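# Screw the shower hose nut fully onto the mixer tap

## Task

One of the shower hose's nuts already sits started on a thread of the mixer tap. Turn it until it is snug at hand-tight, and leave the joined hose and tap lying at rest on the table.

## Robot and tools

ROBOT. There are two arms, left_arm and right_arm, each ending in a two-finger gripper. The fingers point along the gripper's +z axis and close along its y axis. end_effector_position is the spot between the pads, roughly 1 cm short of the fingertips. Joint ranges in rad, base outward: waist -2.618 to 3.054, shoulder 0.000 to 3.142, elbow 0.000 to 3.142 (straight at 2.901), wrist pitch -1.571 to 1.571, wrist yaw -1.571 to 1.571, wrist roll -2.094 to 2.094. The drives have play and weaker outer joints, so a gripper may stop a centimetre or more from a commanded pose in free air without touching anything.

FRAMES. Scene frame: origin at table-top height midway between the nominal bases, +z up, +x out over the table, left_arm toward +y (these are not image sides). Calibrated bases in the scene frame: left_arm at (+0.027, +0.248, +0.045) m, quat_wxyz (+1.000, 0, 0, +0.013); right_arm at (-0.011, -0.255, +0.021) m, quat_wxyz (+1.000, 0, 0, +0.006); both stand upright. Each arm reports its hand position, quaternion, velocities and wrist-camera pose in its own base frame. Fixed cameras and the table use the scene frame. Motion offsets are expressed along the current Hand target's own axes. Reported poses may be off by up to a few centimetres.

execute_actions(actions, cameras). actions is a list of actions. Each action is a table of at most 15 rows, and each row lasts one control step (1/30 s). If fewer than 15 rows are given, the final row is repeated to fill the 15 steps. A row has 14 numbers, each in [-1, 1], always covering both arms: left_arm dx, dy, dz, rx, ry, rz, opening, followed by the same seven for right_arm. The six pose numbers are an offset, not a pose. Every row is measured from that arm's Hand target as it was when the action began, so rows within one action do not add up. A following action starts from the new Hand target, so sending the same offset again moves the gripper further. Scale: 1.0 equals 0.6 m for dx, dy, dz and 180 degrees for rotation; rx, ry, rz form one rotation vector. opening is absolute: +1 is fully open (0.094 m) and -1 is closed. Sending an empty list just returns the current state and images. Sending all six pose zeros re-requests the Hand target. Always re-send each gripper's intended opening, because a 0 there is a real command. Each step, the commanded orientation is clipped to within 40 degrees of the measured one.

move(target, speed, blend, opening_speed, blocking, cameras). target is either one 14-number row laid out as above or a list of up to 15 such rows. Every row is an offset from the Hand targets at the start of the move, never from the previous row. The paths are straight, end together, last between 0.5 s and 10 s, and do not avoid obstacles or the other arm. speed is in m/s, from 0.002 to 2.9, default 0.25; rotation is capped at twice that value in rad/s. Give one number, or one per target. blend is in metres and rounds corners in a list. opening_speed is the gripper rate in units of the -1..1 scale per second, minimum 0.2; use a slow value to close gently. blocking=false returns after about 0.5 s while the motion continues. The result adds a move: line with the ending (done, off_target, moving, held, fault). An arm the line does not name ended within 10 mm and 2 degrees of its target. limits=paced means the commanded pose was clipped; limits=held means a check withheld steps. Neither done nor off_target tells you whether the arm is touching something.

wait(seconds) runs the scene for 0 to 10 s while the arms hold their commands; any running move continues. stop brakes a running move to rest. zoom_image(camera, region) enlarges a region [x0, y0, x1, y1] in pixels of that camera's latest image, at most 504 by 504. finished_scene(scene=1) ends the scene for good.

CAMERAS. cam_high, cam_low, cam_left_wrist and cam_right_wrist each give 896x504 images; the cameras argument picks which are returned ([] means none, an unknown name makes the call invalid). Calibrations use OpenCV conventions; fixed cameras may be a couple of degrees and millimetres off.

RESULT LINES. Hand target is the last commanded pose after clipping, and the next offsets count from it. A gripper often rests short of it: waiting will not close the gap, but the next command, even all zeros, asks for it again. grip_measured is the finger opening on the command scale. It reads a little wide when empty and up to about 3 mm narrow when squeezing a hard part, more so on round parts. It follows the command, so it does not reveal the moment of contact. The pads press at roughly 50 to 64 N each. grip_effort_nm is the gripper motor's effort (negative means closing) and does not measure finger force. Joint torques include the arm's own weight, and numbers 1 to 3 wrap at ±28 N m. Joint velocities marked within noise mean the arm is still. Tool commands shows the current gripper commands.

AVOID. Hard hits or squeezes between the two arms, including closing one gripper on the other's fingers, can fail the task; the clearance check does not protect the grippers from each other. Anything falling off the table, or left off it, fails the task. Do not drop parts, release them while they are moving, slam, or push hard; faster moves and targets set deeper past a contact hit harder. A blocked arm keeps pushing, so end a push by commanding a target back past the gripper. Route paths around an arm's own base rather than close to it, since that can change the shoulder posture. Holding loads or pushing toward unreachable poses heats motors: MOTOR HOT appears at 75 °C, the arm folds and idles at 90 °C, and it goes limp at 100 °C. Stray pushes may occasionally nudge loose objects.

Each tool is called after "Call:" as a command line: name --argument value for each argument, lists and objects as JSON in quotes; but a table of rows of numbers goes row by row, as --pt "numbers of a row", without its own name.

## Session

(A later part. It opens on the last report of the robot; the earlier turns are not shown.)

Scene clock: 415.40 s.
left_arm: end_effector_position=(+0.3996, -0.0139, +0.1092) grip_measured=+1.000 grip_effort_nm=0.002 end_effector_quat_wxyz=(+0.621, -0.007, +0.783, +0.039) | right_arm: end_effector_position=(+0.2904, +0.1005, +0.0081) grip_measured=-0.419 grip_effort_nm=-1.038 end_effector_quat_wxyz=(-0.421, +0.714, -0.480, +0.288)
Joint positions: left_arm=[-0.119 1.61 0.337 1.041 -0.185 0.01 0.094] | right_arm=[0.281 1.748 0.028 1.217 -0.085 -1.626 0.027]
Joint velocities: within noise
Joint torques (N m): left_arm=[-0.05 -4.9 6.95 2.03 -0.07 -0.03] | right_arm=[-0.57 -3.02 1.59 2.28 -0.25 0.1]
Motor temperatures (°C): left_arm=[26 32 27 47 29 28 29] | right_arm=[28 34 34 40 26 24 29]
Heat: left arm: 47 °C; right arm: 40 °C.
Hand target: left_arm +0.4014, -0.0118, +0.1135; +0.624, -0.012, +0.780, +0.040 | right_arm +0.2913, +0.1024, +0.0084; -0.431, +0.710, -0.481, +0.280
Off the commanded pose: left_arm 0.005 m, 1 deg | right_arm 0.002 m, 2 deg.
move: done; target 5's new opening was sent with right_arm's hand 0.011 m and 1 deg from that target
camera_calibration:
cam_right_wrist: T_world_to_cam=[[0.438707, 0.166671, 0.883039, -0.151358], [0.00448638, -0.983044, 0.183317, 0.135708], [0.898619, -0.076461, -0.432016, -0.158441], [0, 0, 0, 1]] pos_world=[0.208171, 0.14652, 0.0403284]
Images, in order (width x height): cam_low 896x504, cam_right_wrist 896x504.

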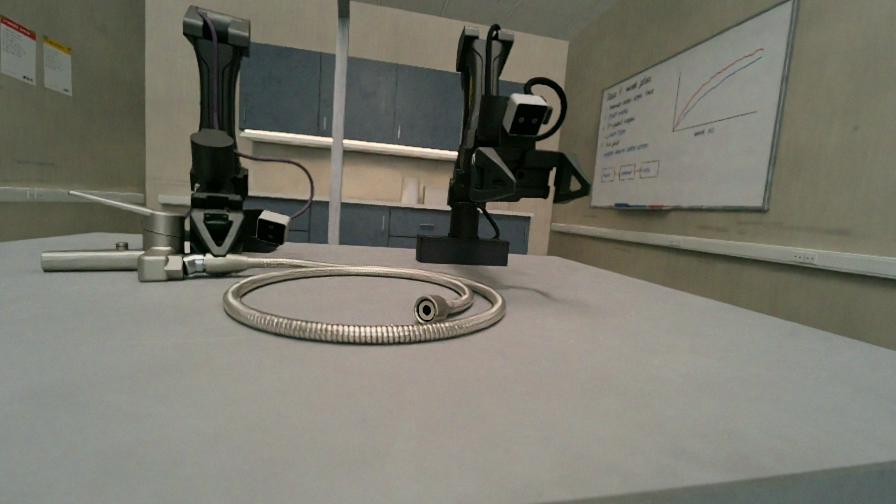

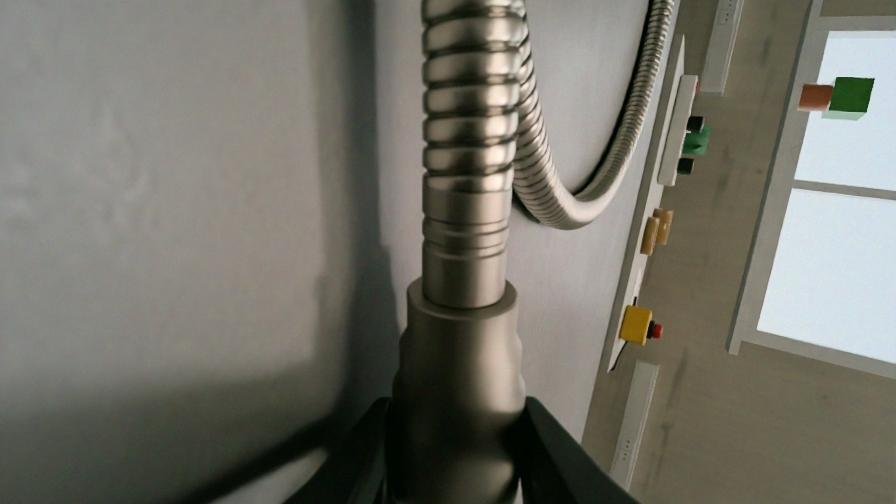

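Call:
move --pt "0 0 0 0 0 0 1 0 0 0 0 0 0 0" --pt "0 0 0 0 0 0 1 0 0 -0.0583 0 0 0 0" --pt "0 0 0 0 0 0 1 0 -0.0624 -0.011 -0.444 0 0 0" --pt "0 0 0 0 0 0 1 -0.0045 0.0147 0.0055 -0.444 0 0 0" --pt "0 0 0 0 0 0 1 -0.0045 0.0147 0.0055 -0.444 0 0 -0.75" --pt "0 0 0 0 0 0 1 0 0 0 0 0 0 -0.75" --cameras '["cam_low"]' --speed '[0.3,0.2,0.45,0.1,0.1,0.4]'

Call:
zoom_image --camera "cam_low" --region '[30, 150, 280, 300]'

Scene clock: 432.87 s.
left_arm: end_effector_position=(+0.3996, -0.0139, +0.1092) grip_measured=+1.000 grip_effort_nm=0.007 end_effector_quat_wxyz=(+0.621, -0.007, +0.783, +0.039) | right_arm: end_effector_position=(+0.2904, +0.1005, +0.0081) grip_measured=-0.419 grip_effort_nm=-1.033 end_effector_quat_wxyz=(-0.421, +0.714, -0.480, +0.289)
Joint positions: left_arm=[-0.119 1.61 0.337 1.041 -0.185 0.01 0.094] | right_arm=[0.281 1.748 0.028 1.217 -0.085 -1.627 0.027]
Joint velocities: within noise
Joint torques (N m): left_arm=[0.08 -4.77 6.87 2.03 -0.06 0.01] | right_arm=[-0.59 -2.96 1.51 2.27 -0.25 0.11]
Motor temperatures (°C): left_arm=[26 32 27 47 29 28 29] | right_arm=[28 34 34 41 26 24 29]
Heat: left arm: 47 °C; right arm: 41 °C.
Hand target: left_arm +0.4014, -0.0118, +0.1135; +0.624, -0.012, +0.780, +0.040 | right_arm +0.2913, +0.1024, +0.0084; -0.431, +0.710, -0.481, +0.280
Off the commanded pose: left_arm 0.005 m, 1 deg | right_arm 0.002 m, 2 deg.
move: done; target 5's new opening was sent with right_arm's hand 0.011 m and 1 deg from that target
Images, in order (width x height): cam_low 896x504.

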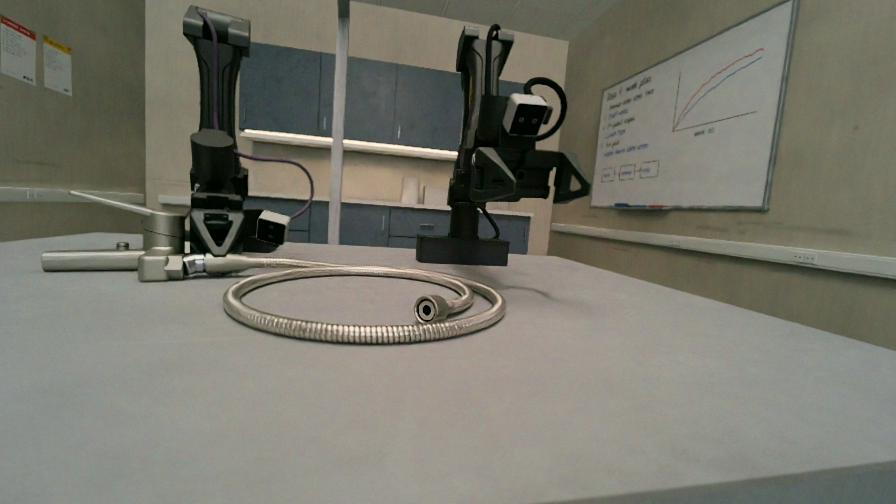

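Scaled by 2.016 from the camera's 896x504 image, which has a finer 1280x720 frame.

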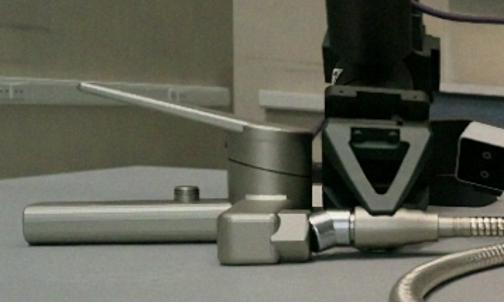

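Call:
move --pt "0 0 0 0 0 0 1 0 0 0 0 0 0 0" --pt "0 0 0 0 0 0 1 0 0 -0.0583 0 0 0 0" --pt "0 0 0 0 0 0 1 0 -0.0624 -0.011 -0.444 0 0 0" --cameras '["cam_right_wrist","cam_low"]' --speed '[0.3,0.2,0.45]'

Call:
zoom_image --camera "cam_right_wrist" --region '[360, 280, 560, 480]'

Scene clock: 444.70 s.
left_arm: end_effector_position=(+0.3996, -0.0139, +0.1092) grip_measured=+1.000 grip_effort_nm=0.002 end_effector_quat_wxyz=(+0.621, -0.007, +0.783, +0.039) | right_arm: end_effector_position=(+0.3031, +0.1020, +0.0455) grip_measured=-0.002 grip_effort_nm=0.125 end_effector_quat_wxyz=(+0.115, +0.819, -0.555, -0.086)
Joint positions: left_arm=[-0.119 1.61 0.337 1.041 -0.185 0.01 0.094] | right_arm=[0.324 2.074 1.568 -1.353 0.004 -1.626 0.047]
Joint velocities: within noise
Joint torques (N m): left_arm=[0.02 -4.82 6.86 2 -0.06 -0.01] | right_arm=[0.77 -8.27 6.6 -0.58 0.02 0.02]
Motor temperatures (°C): left_arm=[26 32 27 47 29 28 29] | right_arm=[28 34 34 42 26 24 29]
Heat: left arm: 47 °C; right arm: 42 °C.
Hand target: left_arm +0.4014, -0.0118, +0.1135; +0.624, -0.012, +0.780, +0.040 | right_arm +0.3024, +0.1064, +0.0445; +0.125, +0.821, -0.549, -0.094
Off the commanded pose: left_arm 0.005 m, 1 deg | right_arm 0.005 m, 2 deg.
move: done
camera_calibration:
cam_right_wrist: T_world_to_cam=[[0.898488, 0.343315, -0.273595, -0.295005], [0.428874, -0.819522, 0.380066, -0.0240341], [-0.0937349, -0.458823, -0.88357, 0.206799], [0, 0, 0, 1]] pos_world=[0.29475, 0.176467, 0.111144]
Images, in order (width x height): cam_low 896x504, cam_right_wrist 896x504.

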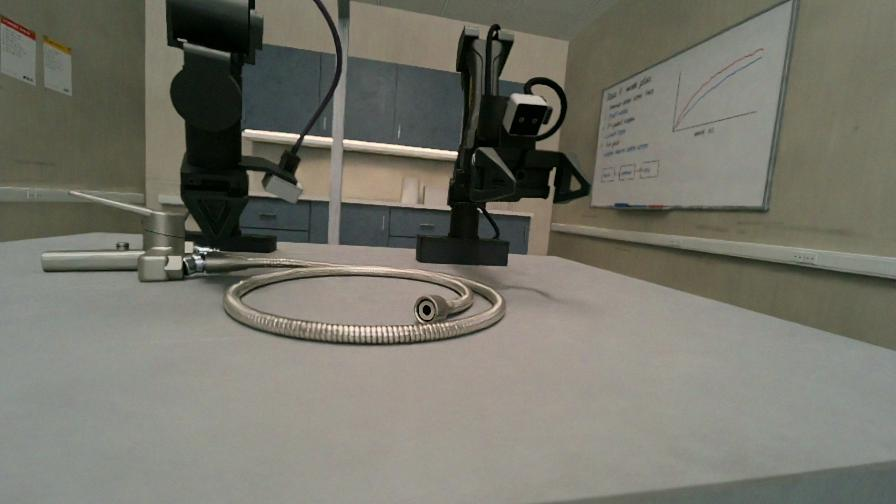

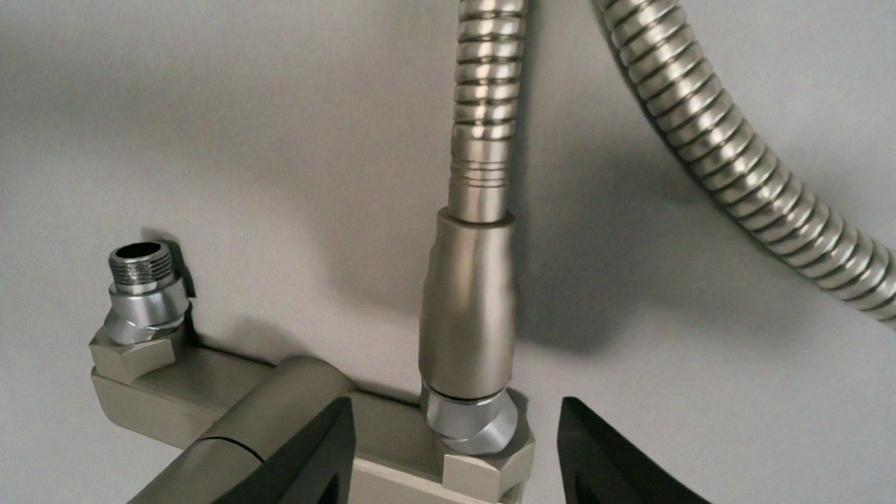

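Scaled by 2.520 from the camera's 896x504 image, which has a finer 1280x720 frame.

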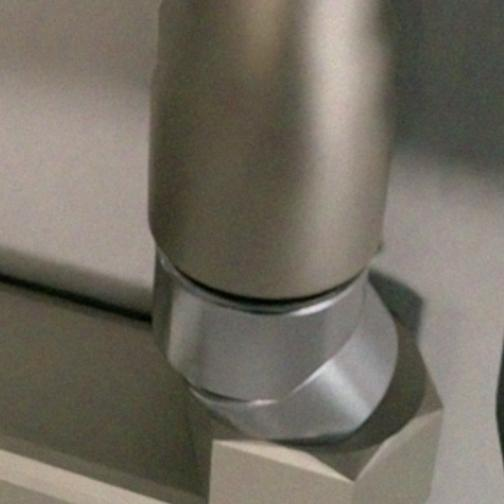

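Call:
move --pt "0 0 0 0 0 0 1 -0.0035 -0.0052 0.0778 0 0 0 0" --pt "0 0 0 0 0 0 1 -0.0035 -0.0052 0.0778 0 0 0 -0.8" --pt "0 0 0 0 0 0 1 0.0018 -0.0005 0.063 0.444 0 0 -0.8" --cameras '["cam_low"]' --speed '[0.12,0.1,0.35]'

Call:
zoom_image --camera "cam_low" --region '[30, 150, 280, 300]'

Scene clock: 457.77 s.
left_arm: end_effector_position=(+0.3996, -0.0139, +0.1092) grip_measured=+1.000 grip_effort_nm=0.002 end_effector_quat_wxyz=(+0.621, -0.007, +0.783, +0.039) | right_arm: end_effector_position=(+0.2916, +0.0998, +0.0086) grip_measured=-0.419 grip_effort_nm=-1.033 end_effector_quat_wxyz=(-0.421, +0.714, -0.479, +0.290)
Joint positions: left_arm=[-0.119 1.61 0.337 1.041 -0.185 0.01 0.094] | right_arm=[0.275 1.746 0.031 1.214 -0.09 -1.632 0.027]
Joint velocities: within noise
Joint torques (N m): left_arm=[0.05 -4.78 6.84 2.02 -0.05 0] | right_arm=[-0.61 -2.95 1.58 2.28 -0.24 0.12]
Motor temperatures (°C): left_arm=[26 32 27 47 29 28 29] | right_arm=[28 35 34 39 26 24 29]
Heat: left arm: 47 °C; right arm: 39 °C.
Hand target: left_arm +0.4014, -0.0118, +0.1135; +0.624, -0.012, +0.780, +0.040 | right_arm +0.2921, +0.1016, +0.0085; -0.431, +0.710, -0.481, +0.280
Off the commanded pose: left_arm 0.005 m, 1 deg | right_arm 0.002 m, 2 deg.
move: done; target 2's new opening was sent with right_arm's hand 0.011 m and 1 deg from that target
Images, in order (width x height): cam_low 896x504.

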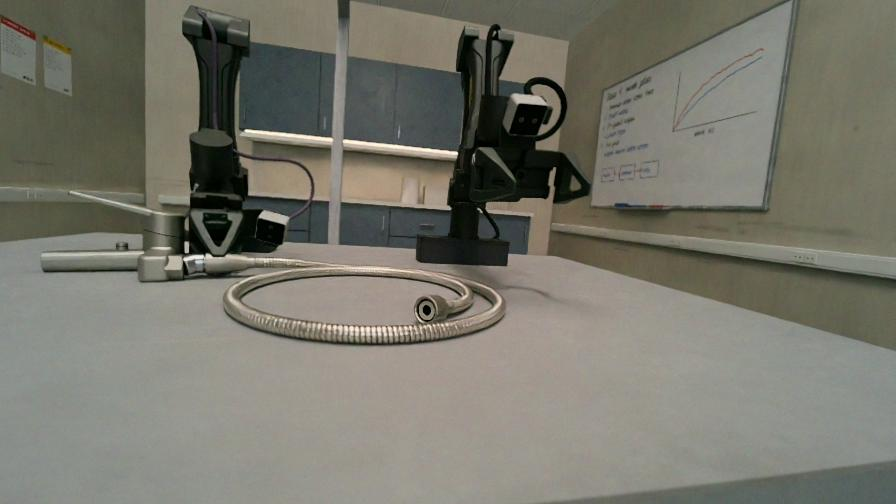

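Scaled by 2.016 from the camera's 896x504 image, which has a finer 1280x720 frame.

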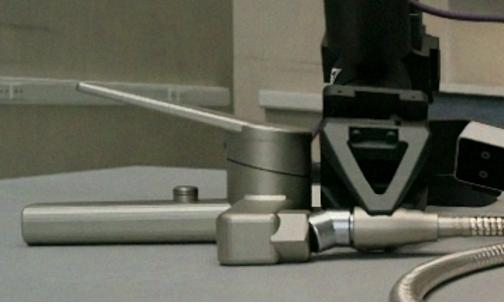

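Call:
move --pt "0 0 0 0 0 0 1 0 0 0 0 0 0 0" --pt "0 0 0 0 0 0 1 0 0 -0.0583 0 0 0 0" --pt "0 0 0 0 0 0 1 0 -0.0624 -0.011 -0.444 0 0 0" --pt "0 0 0 0 0 0 1 -0.0045 0.0147 0.0055 -0.444 0 0 0" --pt "0 0 0 0 0 0 1 -0.0045 0.0147 0.0055 -0.444 0 0 -0.8" --pt "0 0 0 0 0 0 1 0 0 0 0 0 0 -0.8" --cameras '["cam_low"]' --speed '[0.3,0.2,0.45,0.1,0.1,0.4]'

Call:
zoom_image --camera "cam_low" --region '[30, 150, 280, 300]'

Scene clock: 475.10 s.
left_arm: end_effector_position=(+0.3996, -0.0139, +0.1092) grip_measured=+1.000 grip_effort_nm=0.007 end_effector_quat_wxyz=(+0.621, -0.007, +0.783, +0.039) | right_arm: end_effector_position=(+0.2916, +0.0993, +0.0082) grip_measured=-0.419 grip_effort_nm=-1.038 end_effector_quat_wxyz=(-0.420, +0.713, -0.480, +0.289)
Joint positions: left_arm=[-0.119 1.61 0.337 1.041 -0.185 0.01 0.094] | right_arm=[0.273 1.748 0.031 1.214 -0.09 -1.631 0.027]
Joint velocities: within noise
Joint torques (N m): left_arm=[0.08 -4.9 6.86 2.02 -0.06 -0.03] | right_arm=[-0.55 -2.92 1.58 2.28 -0.25 0.12]
Motor temperatures (°C): left_arm=[26 32 27 47 29 28 29] | right_arm=[28 34 34 41 26 24 30]
Heat: left arm: 47 °C; right arm: 41 °C.
Hand target: left_arm +0.4014, -0.0118, +0.1135; +0.624, -0.012, +0.780, +0.040 | right_arm +0.2921, +0.1016, +0.0085; -0.431, +0.710, -0.481, +0.280
Off the commanded pose: left_arm 0.005 m, 1 deg | right_arm 0.002 m, 2 deg.
move: done; target 5's new opening was sent with right_arm's hand 0.011 m and 1 deg from that target
Images, in order (width x height): cam_low 896x504.

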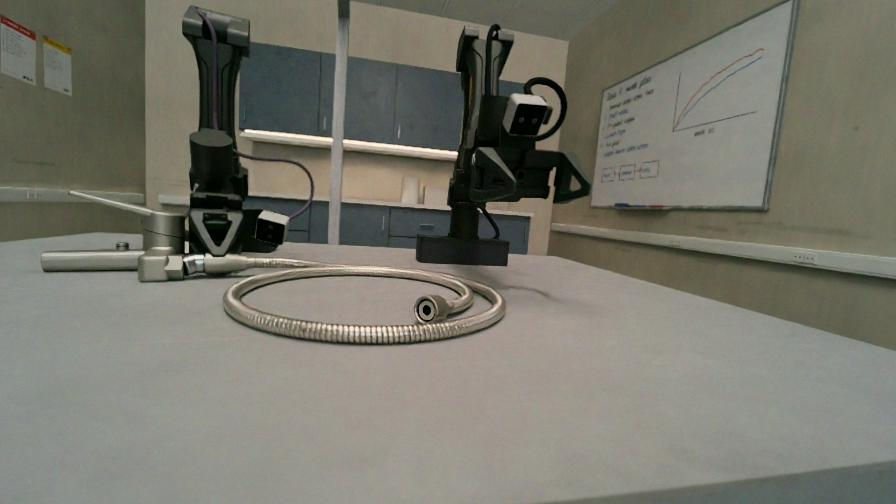

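Scaled by 2.016 from the camera's 896x504 image, which has a finer 1280x720 frame.

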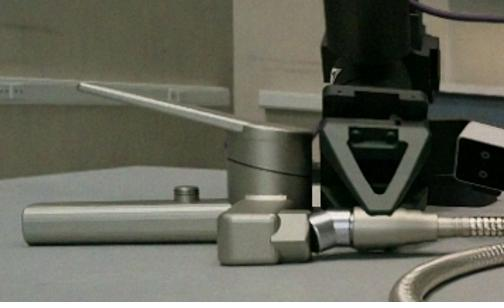

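Call:
move --pt "0 0 0 0 0 0 1 0 0 0 0 0 0 0" --pt "0 0 0 0 0 0 1 0 0 -0.0583 0 0 0 0" --pt "0 0 0 0 0 0 1 0 -0.0624 -0.011 -0.444 0 0 0" --cameras '["cam_right_wrist"]' --speed '[0.3,0.2,0.45]'

Call:
zoom_image --camera "cam_right_wrist" --region '[360, 280, 560, 480]'

Scene clock: 486.27 s.
left_arm: end_effector_position=(+0.3996, -0.0139, +0.1092) grip_measured=+1.000 grip_effort_nm=0.002 end_effector_quat_wxyz=(+0.621, -0.007, +0.783, +0.039) | right_arm: end_effector_position=(+0.3039, +0.1012, +0.0457) grip_measured=-0.002 grip_effort_nm=0.125 end_effector_quat_wxyz=(+0.115, +0.819, -0.555, -0.086)
Joint positions: left_arm=[-0.119 1.61 0.337 1.041 -0.185 0.01 0.094] | right_arm=[0.321 2.076 1.571 -1.355 0.004 -1.629 0.047]
Joint velocities: within noise
Joint torques (N m): left_arm=[0.12 -4.81 6.94 2.01 -0.04 -0.02] | right_arm=[0.75 -8.21 6.58 -0.59 0.02 0.04]
Motor temperatures (°C): left_arm=[26 32 27 47 29 28 29] | right_arm=[28 34 34 42 26 24 30]
Heat: left arm: 47 °C; right arm: 42 °C.
Hand target: left_arm +0.4014, -0.0118, +0.1135; +0.624, -0.012, +0.780, +0.040 | right_arm +0.3032, +0.1055, +0.0446; +0.125, +0.821, -0.549, -0.094
Off the commanded pose: left_arm 0.005 m, 1 deg | right_arm 0.004 m, 2 deg.
move: done
camera_calibration:
cam_right_wrist: T_world_to_cam=[[0.898461, 0.343421, -0.27355, -0.29532], [0.428863, -0.819906, 0.37925, -0.0249068], [-0.0940428, -0.458057, -0.883934, 0.206671], [0, 0, 0, 1]] pos_world=[0.295451, 0.175665, 0.111345]
Images, in order (width x height): cam_right_wrist 896x504.

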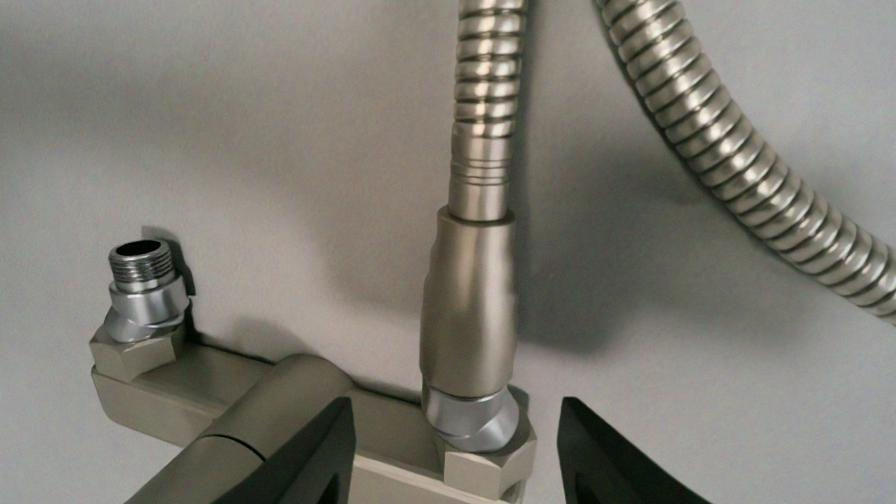

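Scaled by 2.520 from the camera's 896x504 image, which has a finer 1280x720 frame.

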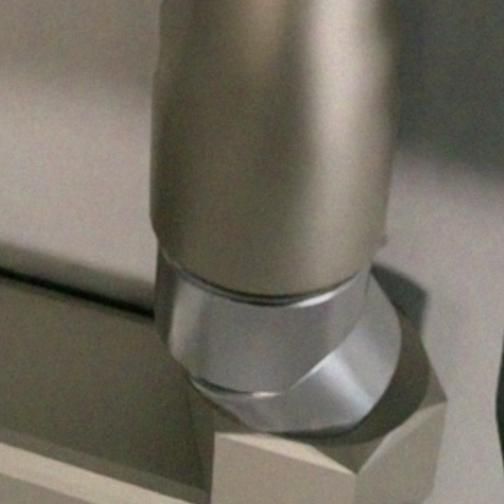

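Call:
move --pt "0 0 0 0 0 0 1 -0.0035 -0.0052 0.0778 0 0 0 0" --pt "0 0 0 0 0 0 1 -0.0035 -0.0052 0.0778 0 0 0 -0.9" --pt "0 0 0 0 0 0 1 0.0018 -0.0005 0.063 0.444 0 0 -0.9" --cameras '["cam_low"]' --speed '[0.12,0.1,0.35]'

Call:
zoom_image --camera "cam_low" --region '[30, 150, 280, 300]'

Scene clock: 496.93 s.
left_arm: end_effector_position=(+0.3996, -0.0139, +0.1092) grip_measured=+1.000 grip_effort_nm=0.007 end_effector_quat_wxyz=(+0.621, -0.007, +0.783, +0.039) | right_arm: end_effector_position=(+0.2915, +0.0994, +0.0066) grip_measured=-0.416 grip_effort_nm=-1.033 end_effector_quat_wxyz=(-0.420, +0.714, -0.482, +0.283)
Joint positions: left_arm=[-0.119 1.61 0.337 1.041 -0.185 0.01 0.094] | right_arm=[0.265 1.744 0.036 1.198 -0.104 -1.627 0.027]
Joint velocities: within noise
Joint torques (N m): left_arm=[0.06 -4.75 6.9 2 -0.07 -0.01] | right_arm=[-0.59 -2.91 1.44 2.41 -0.2 0.07]
Motor temperatures (°C): left_arm=[26 32 27 47 29 28 29] | right_arm=[28 34 34 40 26 24 29]
Heat: left arm: 47 °C; right arm: 40 °C.
Hand target: left_arm +0.4014, -0.0118, +0.1135; +0.624, -0.012, +0.780, +0.040 | right_arm +0.2929, +0.1007, +0.0085; -0.431, +0.710, -0.481, +0.280
Off the commanded pose: left_arm 0.005 m, 1 deg | right_arm 0.003 m, 1 deg.
move: done; target 2's new opening was sent with right_arm's hand 0.011 m and 1 deg from that target
Images, in order (width x height): cam_low 896x504.

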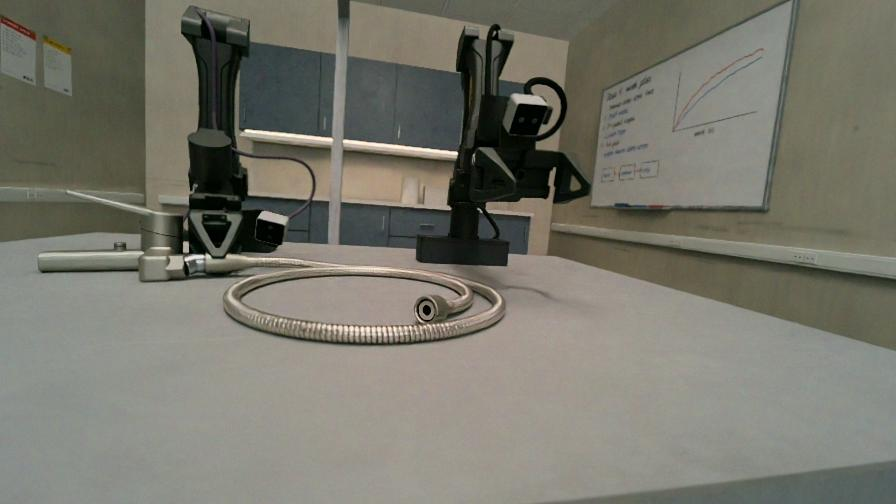

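Scaled by 2.016 from the camera's 896x504 image, which has a finer 1280x720 frame.

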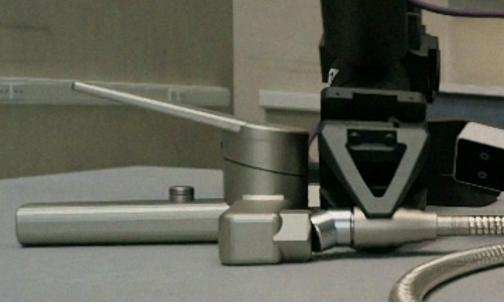

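Call:
move --pt "0 0 0 0 0 0 1 0 0 0 0 0 0 0" --pt "0 0 0 0 0 0 1 0 0 -0.0583 0 0 0 0" --pt "0 0 0 0 0 0 1 0 -0.0624 -0.011 -0.444 0 0 0" --pt "0 0 0 0 0 0 1 -0.0045 0.0147 0.0055 -0.444 0 0 0" --cameras '["cam_right_wrist","cam_low"]' --speed '[0.3,0.2,0.45,0.1]'

Call:
move --pt "0 0 0 0 0 0 1 0 0 0 0 0 0 -1" --pt "0 0 0 0 0 0 1 0.0 0 -0.0 0.2 0 0 -1" --cameras '["cam_low","cam_right_wrist"]' --speed 0.25

Scene clock: 508.93 s.
left_arm: end_effector_position=(+0.3996, -0.0139, +0.1092) grip_measured=+1.000 grip_effort_nm=0.007 end_effector_quat_wxyz=(+0.621, -0.007, +0.783, +0.039) | right_arm: end_effector_position=(+0.2933, +0.0989, +0.0088) grip_measured=-0.002 grip_effort_nm=0.120 end_effector_quat_wxyz=(+0.120, +0.819, -0.555, -0.088)
Joint positions: left_arm=[-0.119 1.61 0.337 1.041 -0.185 0.01 0.094] | right_arm=[0.325 2.093 1.44 -1.215 0.005 -1.624 0.047]
Joint velocities: within noise
Joint torques (N m): left_arm=[-0.01 -4.79 6.99 2.01 -0.06 -0.01] | right_arm=[0.72 -8.34 3.59 -0.15 -0.01 0.06]
Motor temperatures (°C): left_arm=[26 32 27 47 29 28 29] | right_arm=[28 34 34 41 26 24 30]
Heat: left arm: 47 °C; right arm: 41 °C.
Hand target: left_arm +0.4014, -0.0118, +0.1135; +0.624, -0.012, +0.780, +0.040 | right_arm +0.2906, +0.1029, -0.0008; +0.125, +0.821, -0.549, -0.094
Off the commanded pose: left_arm 0.005 m, 1 deg | right_arm 0.011 m, 1 deg.
move: off_target (right_arm)
camera_calibration:
cam_right_wrist: T_world_to_cam=[[0.896056, 0.342439, -0.282522, -0.294242], [0.432374, -0.817499, 0.380457, -0.00960153], [-0.100678, -0.463066, -0.880587, 0.174423], [0, 0, 0, 1]] pos_world=[0.285369, 0.17368, 0.0741176]
Images, in order (width x height): cam_low 896x504, cam_right_wrist 896x504.

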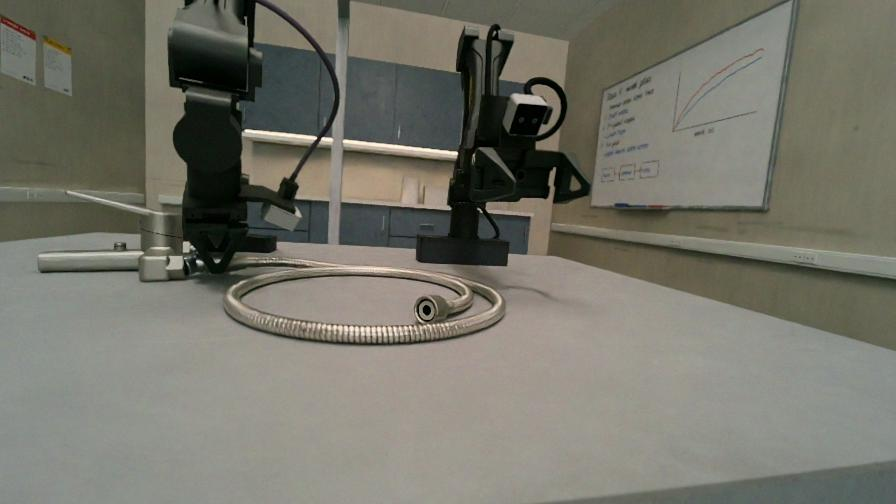

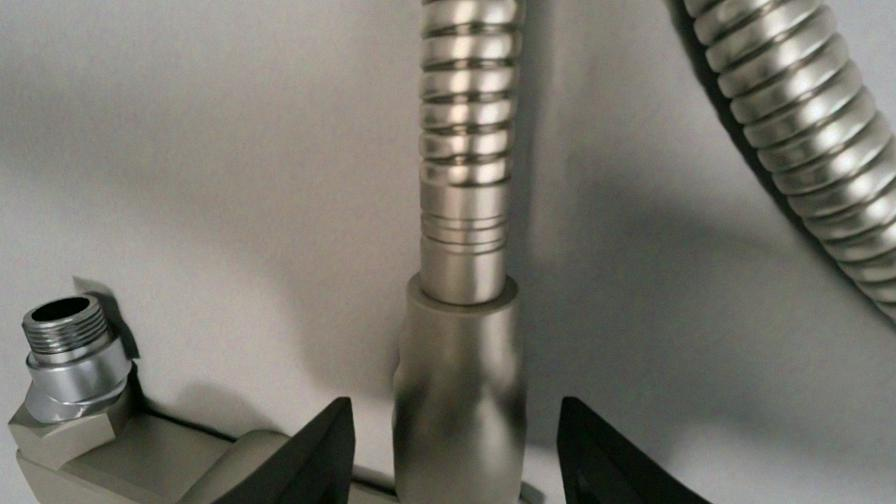

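Scene clock: 511.90 s.
left_arm: end_effector_position=(+0.3996, -0.0139, +0.1092) grip_measured=+1.000 grip_effort_nm=0.012 end_effector_quat_wxyz=(+0.621, -0.007, +0.783, +0.039) | right_arm: end_effector_position=(+0.2694, +0.0940, +0.0001) grip_measured=-0.413 grip_effort_nm=-1.038 end_effector_quat_wxyz=(-0.080, +0.830, -0.548, +0.059)
Joint positions: left_arm=[-0.119 1.61 0.337 1.041 -0.185 0.01 0.094] | right_arm=[0.33 1.593 0.769 -0.548 -0.004 -1.644 0.028]
Joint velocities: within noise
Joint torques (N m): left_arm=[0.08 -4.85 6.87 2.01 -0.03 -0.01] | right_arm=[-0.9 -6.38 2.62 2.15 -0.25 0.04]
Motor temperatures (°C): left_arm=[26 32 27 47 29 28 29] | right_arm=[28 34 34 41 26 24 30]
Heat: left arm: 47 °C; right arm: 41 °C.
Hand target: left_arm +0.4014, -0.0118, +0.1135; +0.624, -0.012, +0.780, +0.040 | right_arm +0.2906, +0.1029, -0.0008; -0.134, +0.820, -0.551, +0.080
Off the commanded pose: left_arm 0.005 m, 1 deg | right_arm 0.023 m, 7 deg.
move: off_target (right_arm)
camera_calibration:
cam_right_wrist: T_world_to_cam=[[0.904781, 0.371105, 0.208934, -0.27869], [0.266986, -0.876483, 0.40062, 0.0501265], [0.331799, -0.306691, -0.892104, 0.0308342], [0, 0, 0, 1]] pos_world=[0.22854, 0.156815, 0.0656535]
Images, in order (width x height): cam_low 896x504, cam_right_wrist 896x504.

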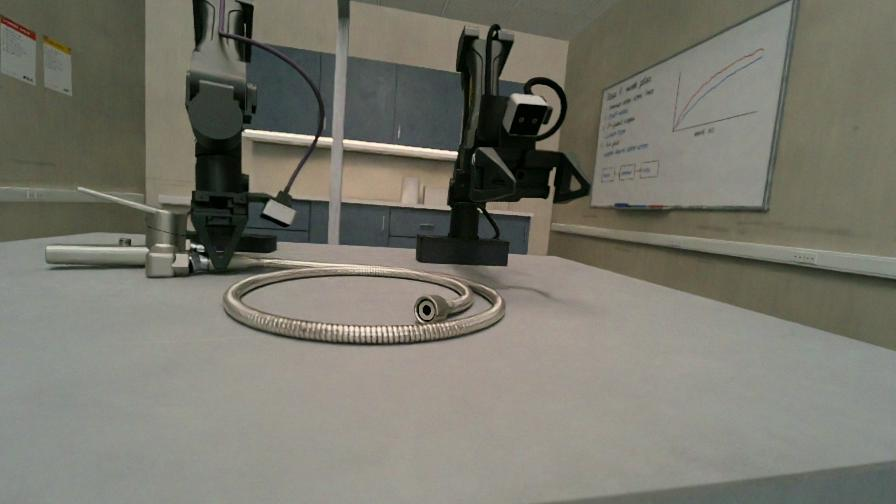

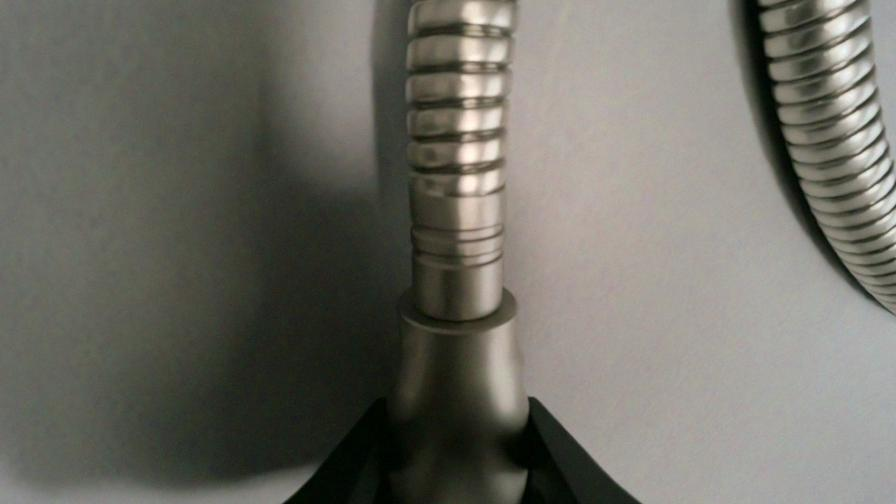

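Call:
zoom_image --camera "cam_low" --region '[30, 150, 280, 300]'

Call:
execute_actions --actions '[]'

Scaled by 2.016 from the camera's 896x504 image, which has a finer 1280x720 frame.

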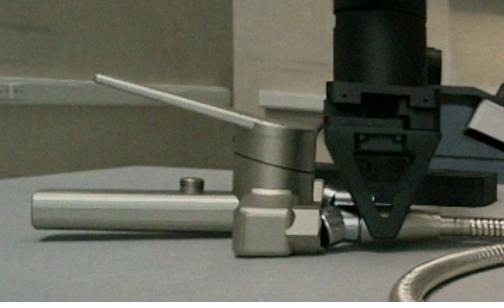

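Scene clock: 517.73 s.
left_arm: end_effector_position=(+0.3996, -0.0139, +0.1092) grip_measured=+1.000 grip_effort_nm=0.002 end_effector_quat_wxyz=(+0.621, -0.007, +0.783, +0.039) | right_arm: end_effector_position=(+0.2694, +0.0940, +0.0001) grip_measured=-0.413 grip_effort_nm=-1.038 end_effector_quat_wxyz=(-0.080, +0.830, -0.548, +0.059)
Joint positions: left_arm=[-0.119 1.61 0.337 1.041 -0.185 0.01 0.094] | right_arm=[0.33 1.593 0.769 -0.548 -0.004 -1.644 0.028]
Joint velocities: within noise
Joint torques (N m): left_arm=[0.13 -4.78 6.91 2.01 -0.06 0.01] | right_arm=[-0.95 -6.37 2.59 2.15 -0.27 0.04]
Motor temperatures (°C): left_arm=[26 32 27 47 29 28 29] | right_arm=[28 34 34 41 26 24 30]
Heat: left arm: 47 °C; right arm: 41 °C.
Hand target: left_arm +0.4014, -0.0118, +0.1135; +0.624, -0.012, +0.780, +0.040 | right_arm +0.2906, +0.1029, -0.0008; -0.134, +0.820, -0.551, +0.080
Tool commands: left_gripper/opening=+1.0 right_gripper/opening=-1.0
Off the commanded pose: left_arm 0.005 m, 1 deg | right_arm 0.023 m, 7 deg.
camera_calibration:
cam_right_wrist: T_world_to_cam=[[0.904781, 0.371105, 0.208934, -0.27869], [0.266986, -0.876483, 0.40062, 0.0501265], [0.331799, -0.306691, -0.892104, 0.0308342], [0, 0, 0, 1]] pos_world=[0.22854, 0.156815, 0.0656535]

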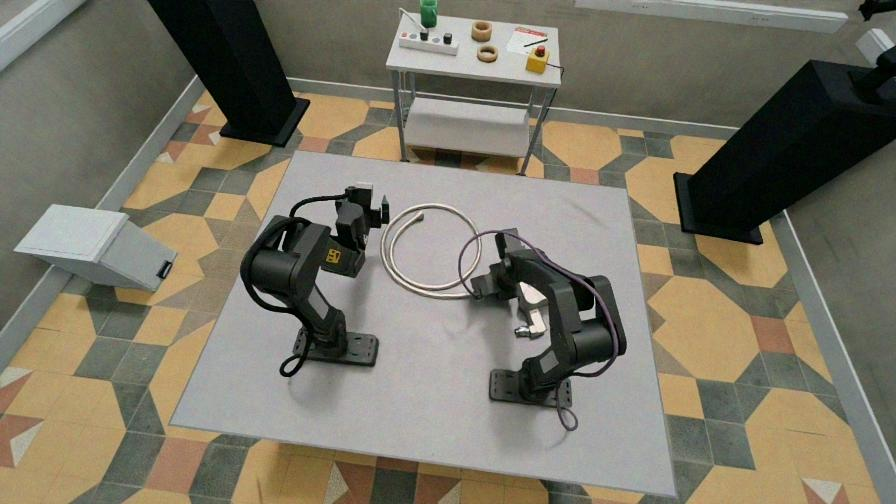

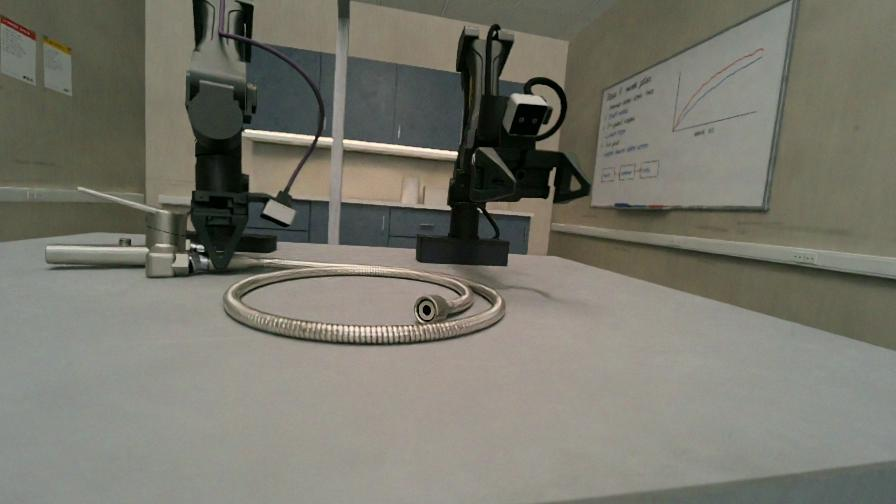

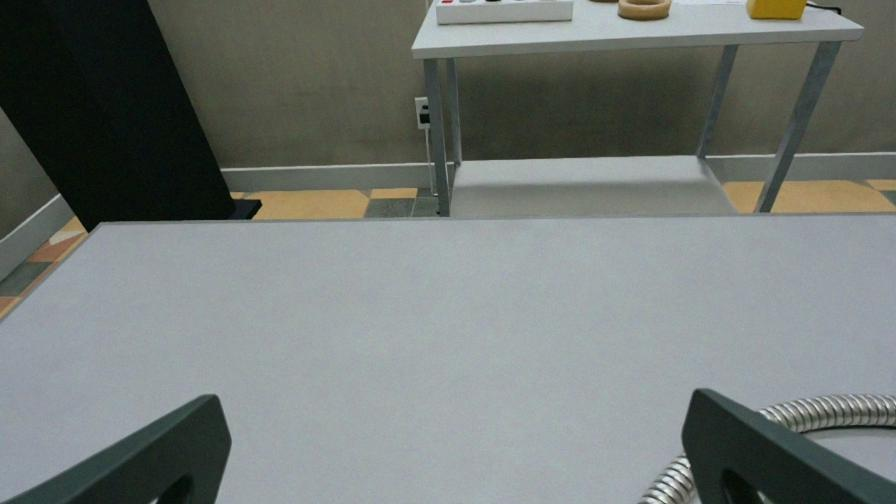

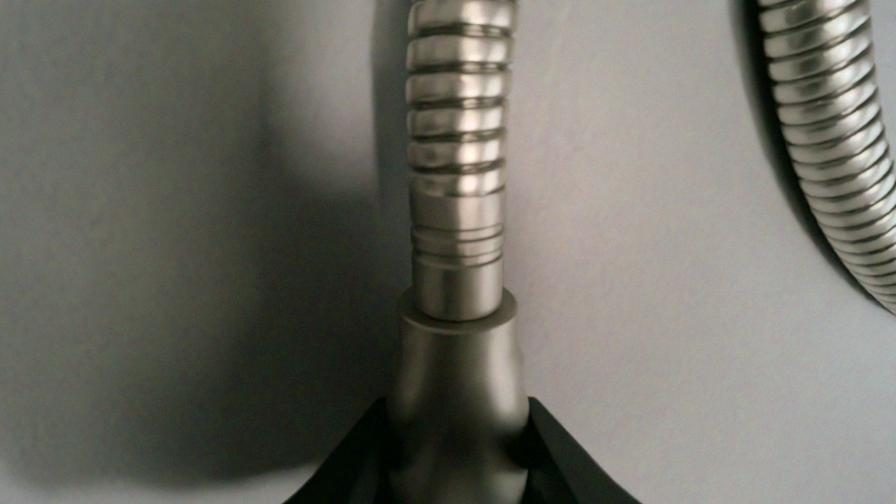

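Call:
move --target '[0,0,0,0,0,0,1,0,-0.0047,-0.0143,0.15,0,0,-1]' --cameras '["cam_low","cam_right_wrist","cam_high"]' --speed 0.15

Call:
zoom_image --camera "cam_low" --region '[30, 150, 280, 300]'

Scene clock: 526.67 s.
left_arm: end_effector_position=(+0.3996, -0.0139, +0.1092) grip_measured=+1.000 grip_effort_nm=0.002 end_effector_quat_wxyz=(+0.621, -0.007, +0.783, +0.039) | right_arm: end_effector_position=(+0.2824, +0.0960, +0.0034) grip_measured=-0.410 grip_effort_nm=-1.033 end_effector_quat_wxyz=(-0.292, +0.772, -0.529, +0.197)
Joint positions: left_arm=[-0.119 1.61 0.337 1.041 -0.185 0.01 0.094] | right_arm=[0.29 1.361 0.289 0.219 -0.058 -1.627 0.028]
Joint velocities: within noise
Joint torques (N m): left_arm=[0.09 -4.77 6.76 2.03 -0.06 -0.02] | right_arm=[-0.5 -2.13 3.28 2.68 -0.21 0.01]
Motor temperatures (°C): left_arm=[26 32 27 47 29 28 29] | right_arm=[28 33 33 42 26 24 30]
Heat: left arm: 47 °C; right arm: 42 °C.
Hand target: left_arm +0.4014, -0.0118, +0.1135; +0.624, -0.012, +0.780, +0.040 | right_arm +0.2907, +0.1028, +0.0083; -0.322, +0.766, -0.517, +0.207
Off the commanded pose: left_arm 0.005 m, 1 deg | right_arm 0.012 m, 4 deg.
move: off_target (right_arm)
camera_calibration:
cam_right_wrist: T_world_to_cam=[[0.701016, 0.251429, 0.667353, -0.224442], [0.0716609, -0.955887, 0.284859, 0.110269], [0.709536, -0.151868, -0.68811, -0.0921575], [0, 0, 0, 1]] pos_world=[0.214825, 0.14784, 0.0549564]
Images, in order (width x height): cam_high 896x504, cam_low 896x504, cam_right_wrist 896x504.

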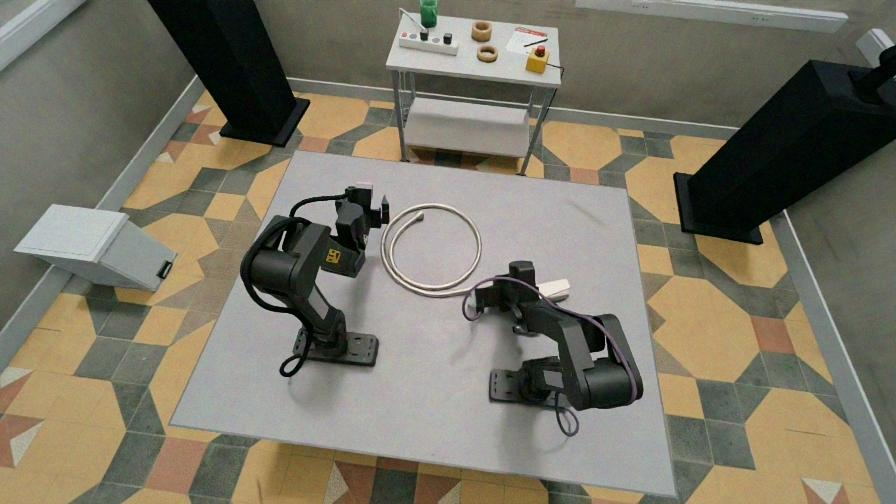

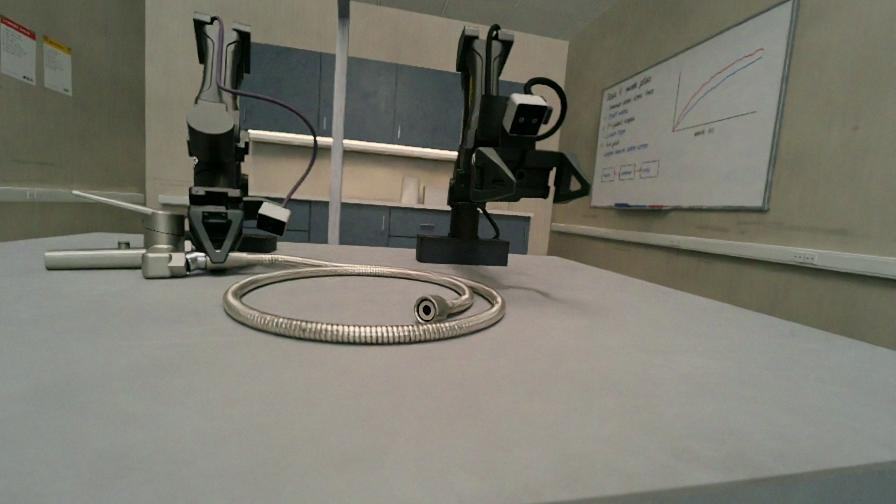

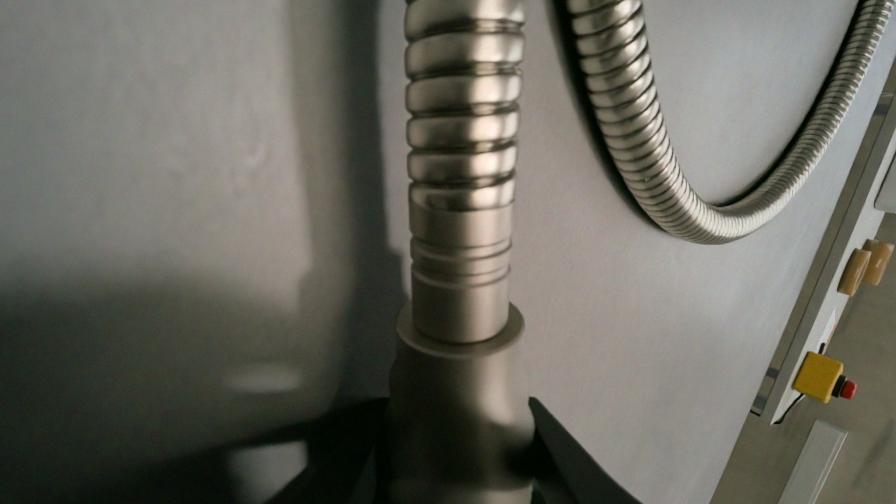

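Scaled by 2.016 from the camera's 896x504 image, which has a finer 1280x720 frame.

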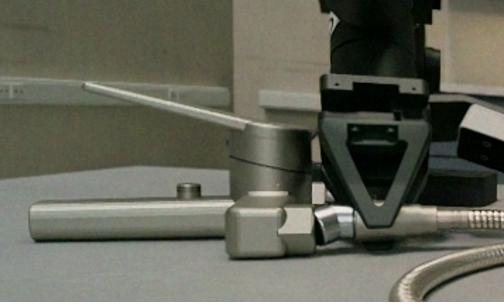

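Call:
move --pt "0 0 0 0 0 0 1 0 0 0 0 0 0 0" --pt "0 0 0 0 0 0 1 0 0 -0.0583 0 0 0 0" --pt "0 0 0 0 0 0 1 0 -0.055 -0.023 -0.33 0 0 0" --cameras '["cam_right_wrist","cam_low"]' --speed '[0.3,0.2,0.45]'

Call:
zoom_image --camera "cam_right_wrist" --region '[360, 280, 560, 480]'

Call:
zoom_image --camera "cam_low" --region '[30, 150, 280, 300]'

Scene clock: 540.63 s.
left_arm: end_effector_position=(+0.3996, -0.0139, +0.1092) grip_measured=+1.000 grip_effort_nm=0.002 end_effector_quat_wxyz=(+0.621, -0.007, +0.783, +0.039) | right_arm: end_effector_position=(+0.3038, +0.1028, +0.0424) grip_measured=-0.002 grip_effort_nm=0.125 end_effector_quat_wxyz=(+0.090, +0.822, -0.558, -0.068)
Joint positions: left_arm=[-0.119 1.61 0.337 1.041 -0.185 0.01 0.094] | right_arm=[0.324 2.022 1.493 -1.269 0.001 -1.626 0.047]
Joint velocities: within noise
Joint torques (N m): left_arm=[0.14 -4.86 6.91 2.03 -0.01 -0.01] | right_arm=[0.76 -7.91 6.68 -0.45 0.03 0.04]
Motor temperatures (°C): left_arm=[26 32 27 47 29 28 29] | right_arm=[28 33 34 43 26 24 30]
Heat: left arm: 47 °C; right arm: 43 °C.
Hand target: left_arm +0.4014, -0.0118, +0.1135; +0.624, -0.012, +0.780, +0.040 | right_arm +0.3035, +0.1074, +0.0414; +0.100, +0.825, -0.551, -0.077
Off the commanded pose: left_arm 0.005 m, 1 deg | right_arm 0.005 m, 2 deg.
move: done
camera_calibration:
cam_right_wrist: T_world_to_cam=[[0.912697, 0.348093, -0.214048, -0.304104], [0.406358, -0.828386, 0.385551, -0.0149285], [-0.0431067, -0.438871, -0.897515, 0.18757], [0, 0, 0, 1]] pos_world=[0.291706, 0.175809, 0.10901]
Images, in order (width x height): cam_low 896x504, cam_right_wrist 896x504.

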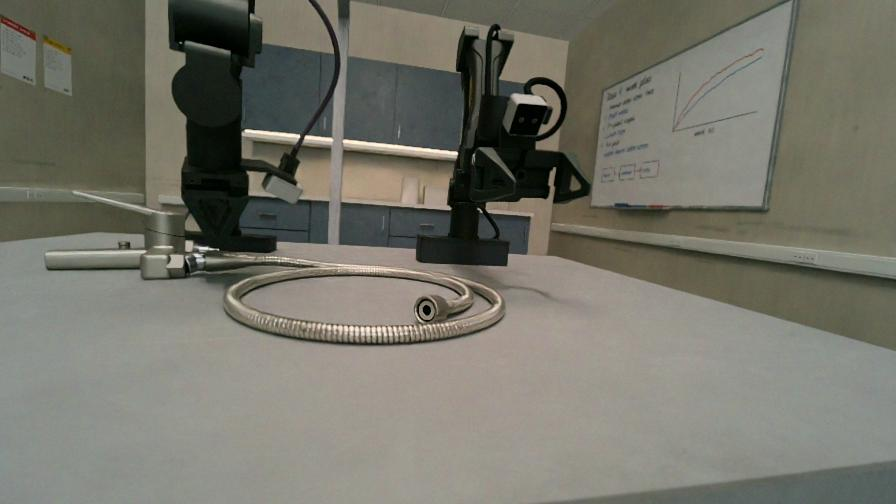

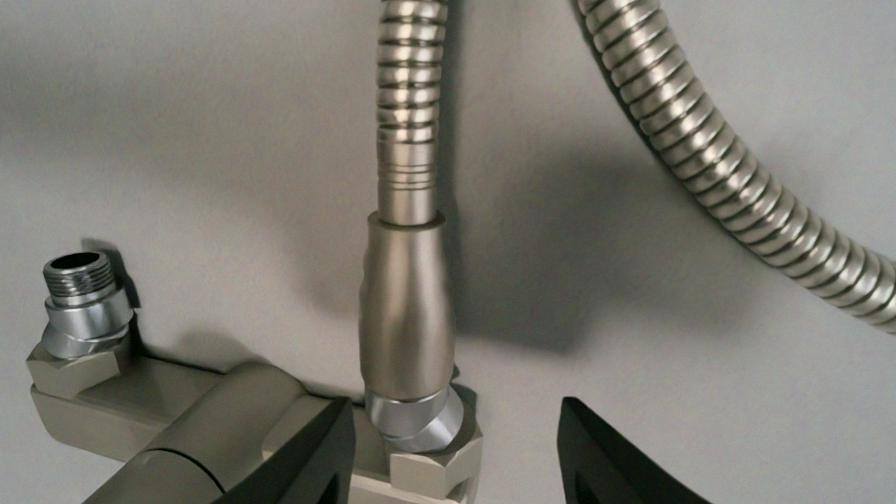

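Scaled by 2.520 from the camera's 896x504 image, which has a finer 1280x720 frame.

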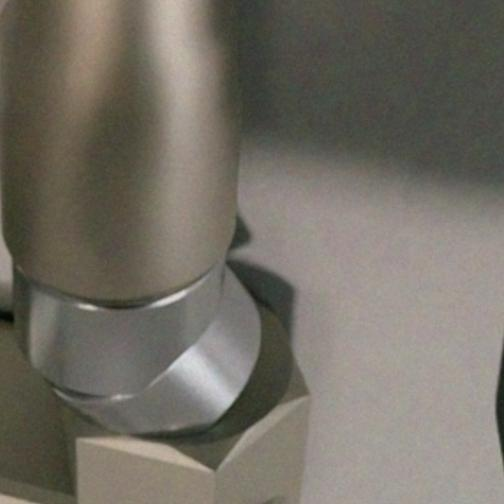

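Scaled by 2.016 from the camera's 896x504 image, which has a finer 1280x720 frame.

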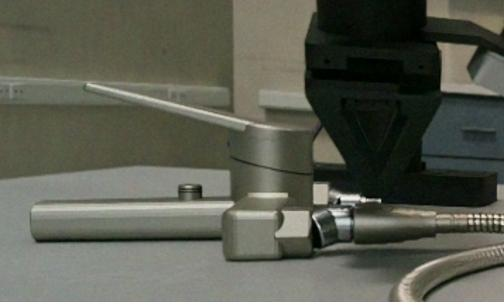

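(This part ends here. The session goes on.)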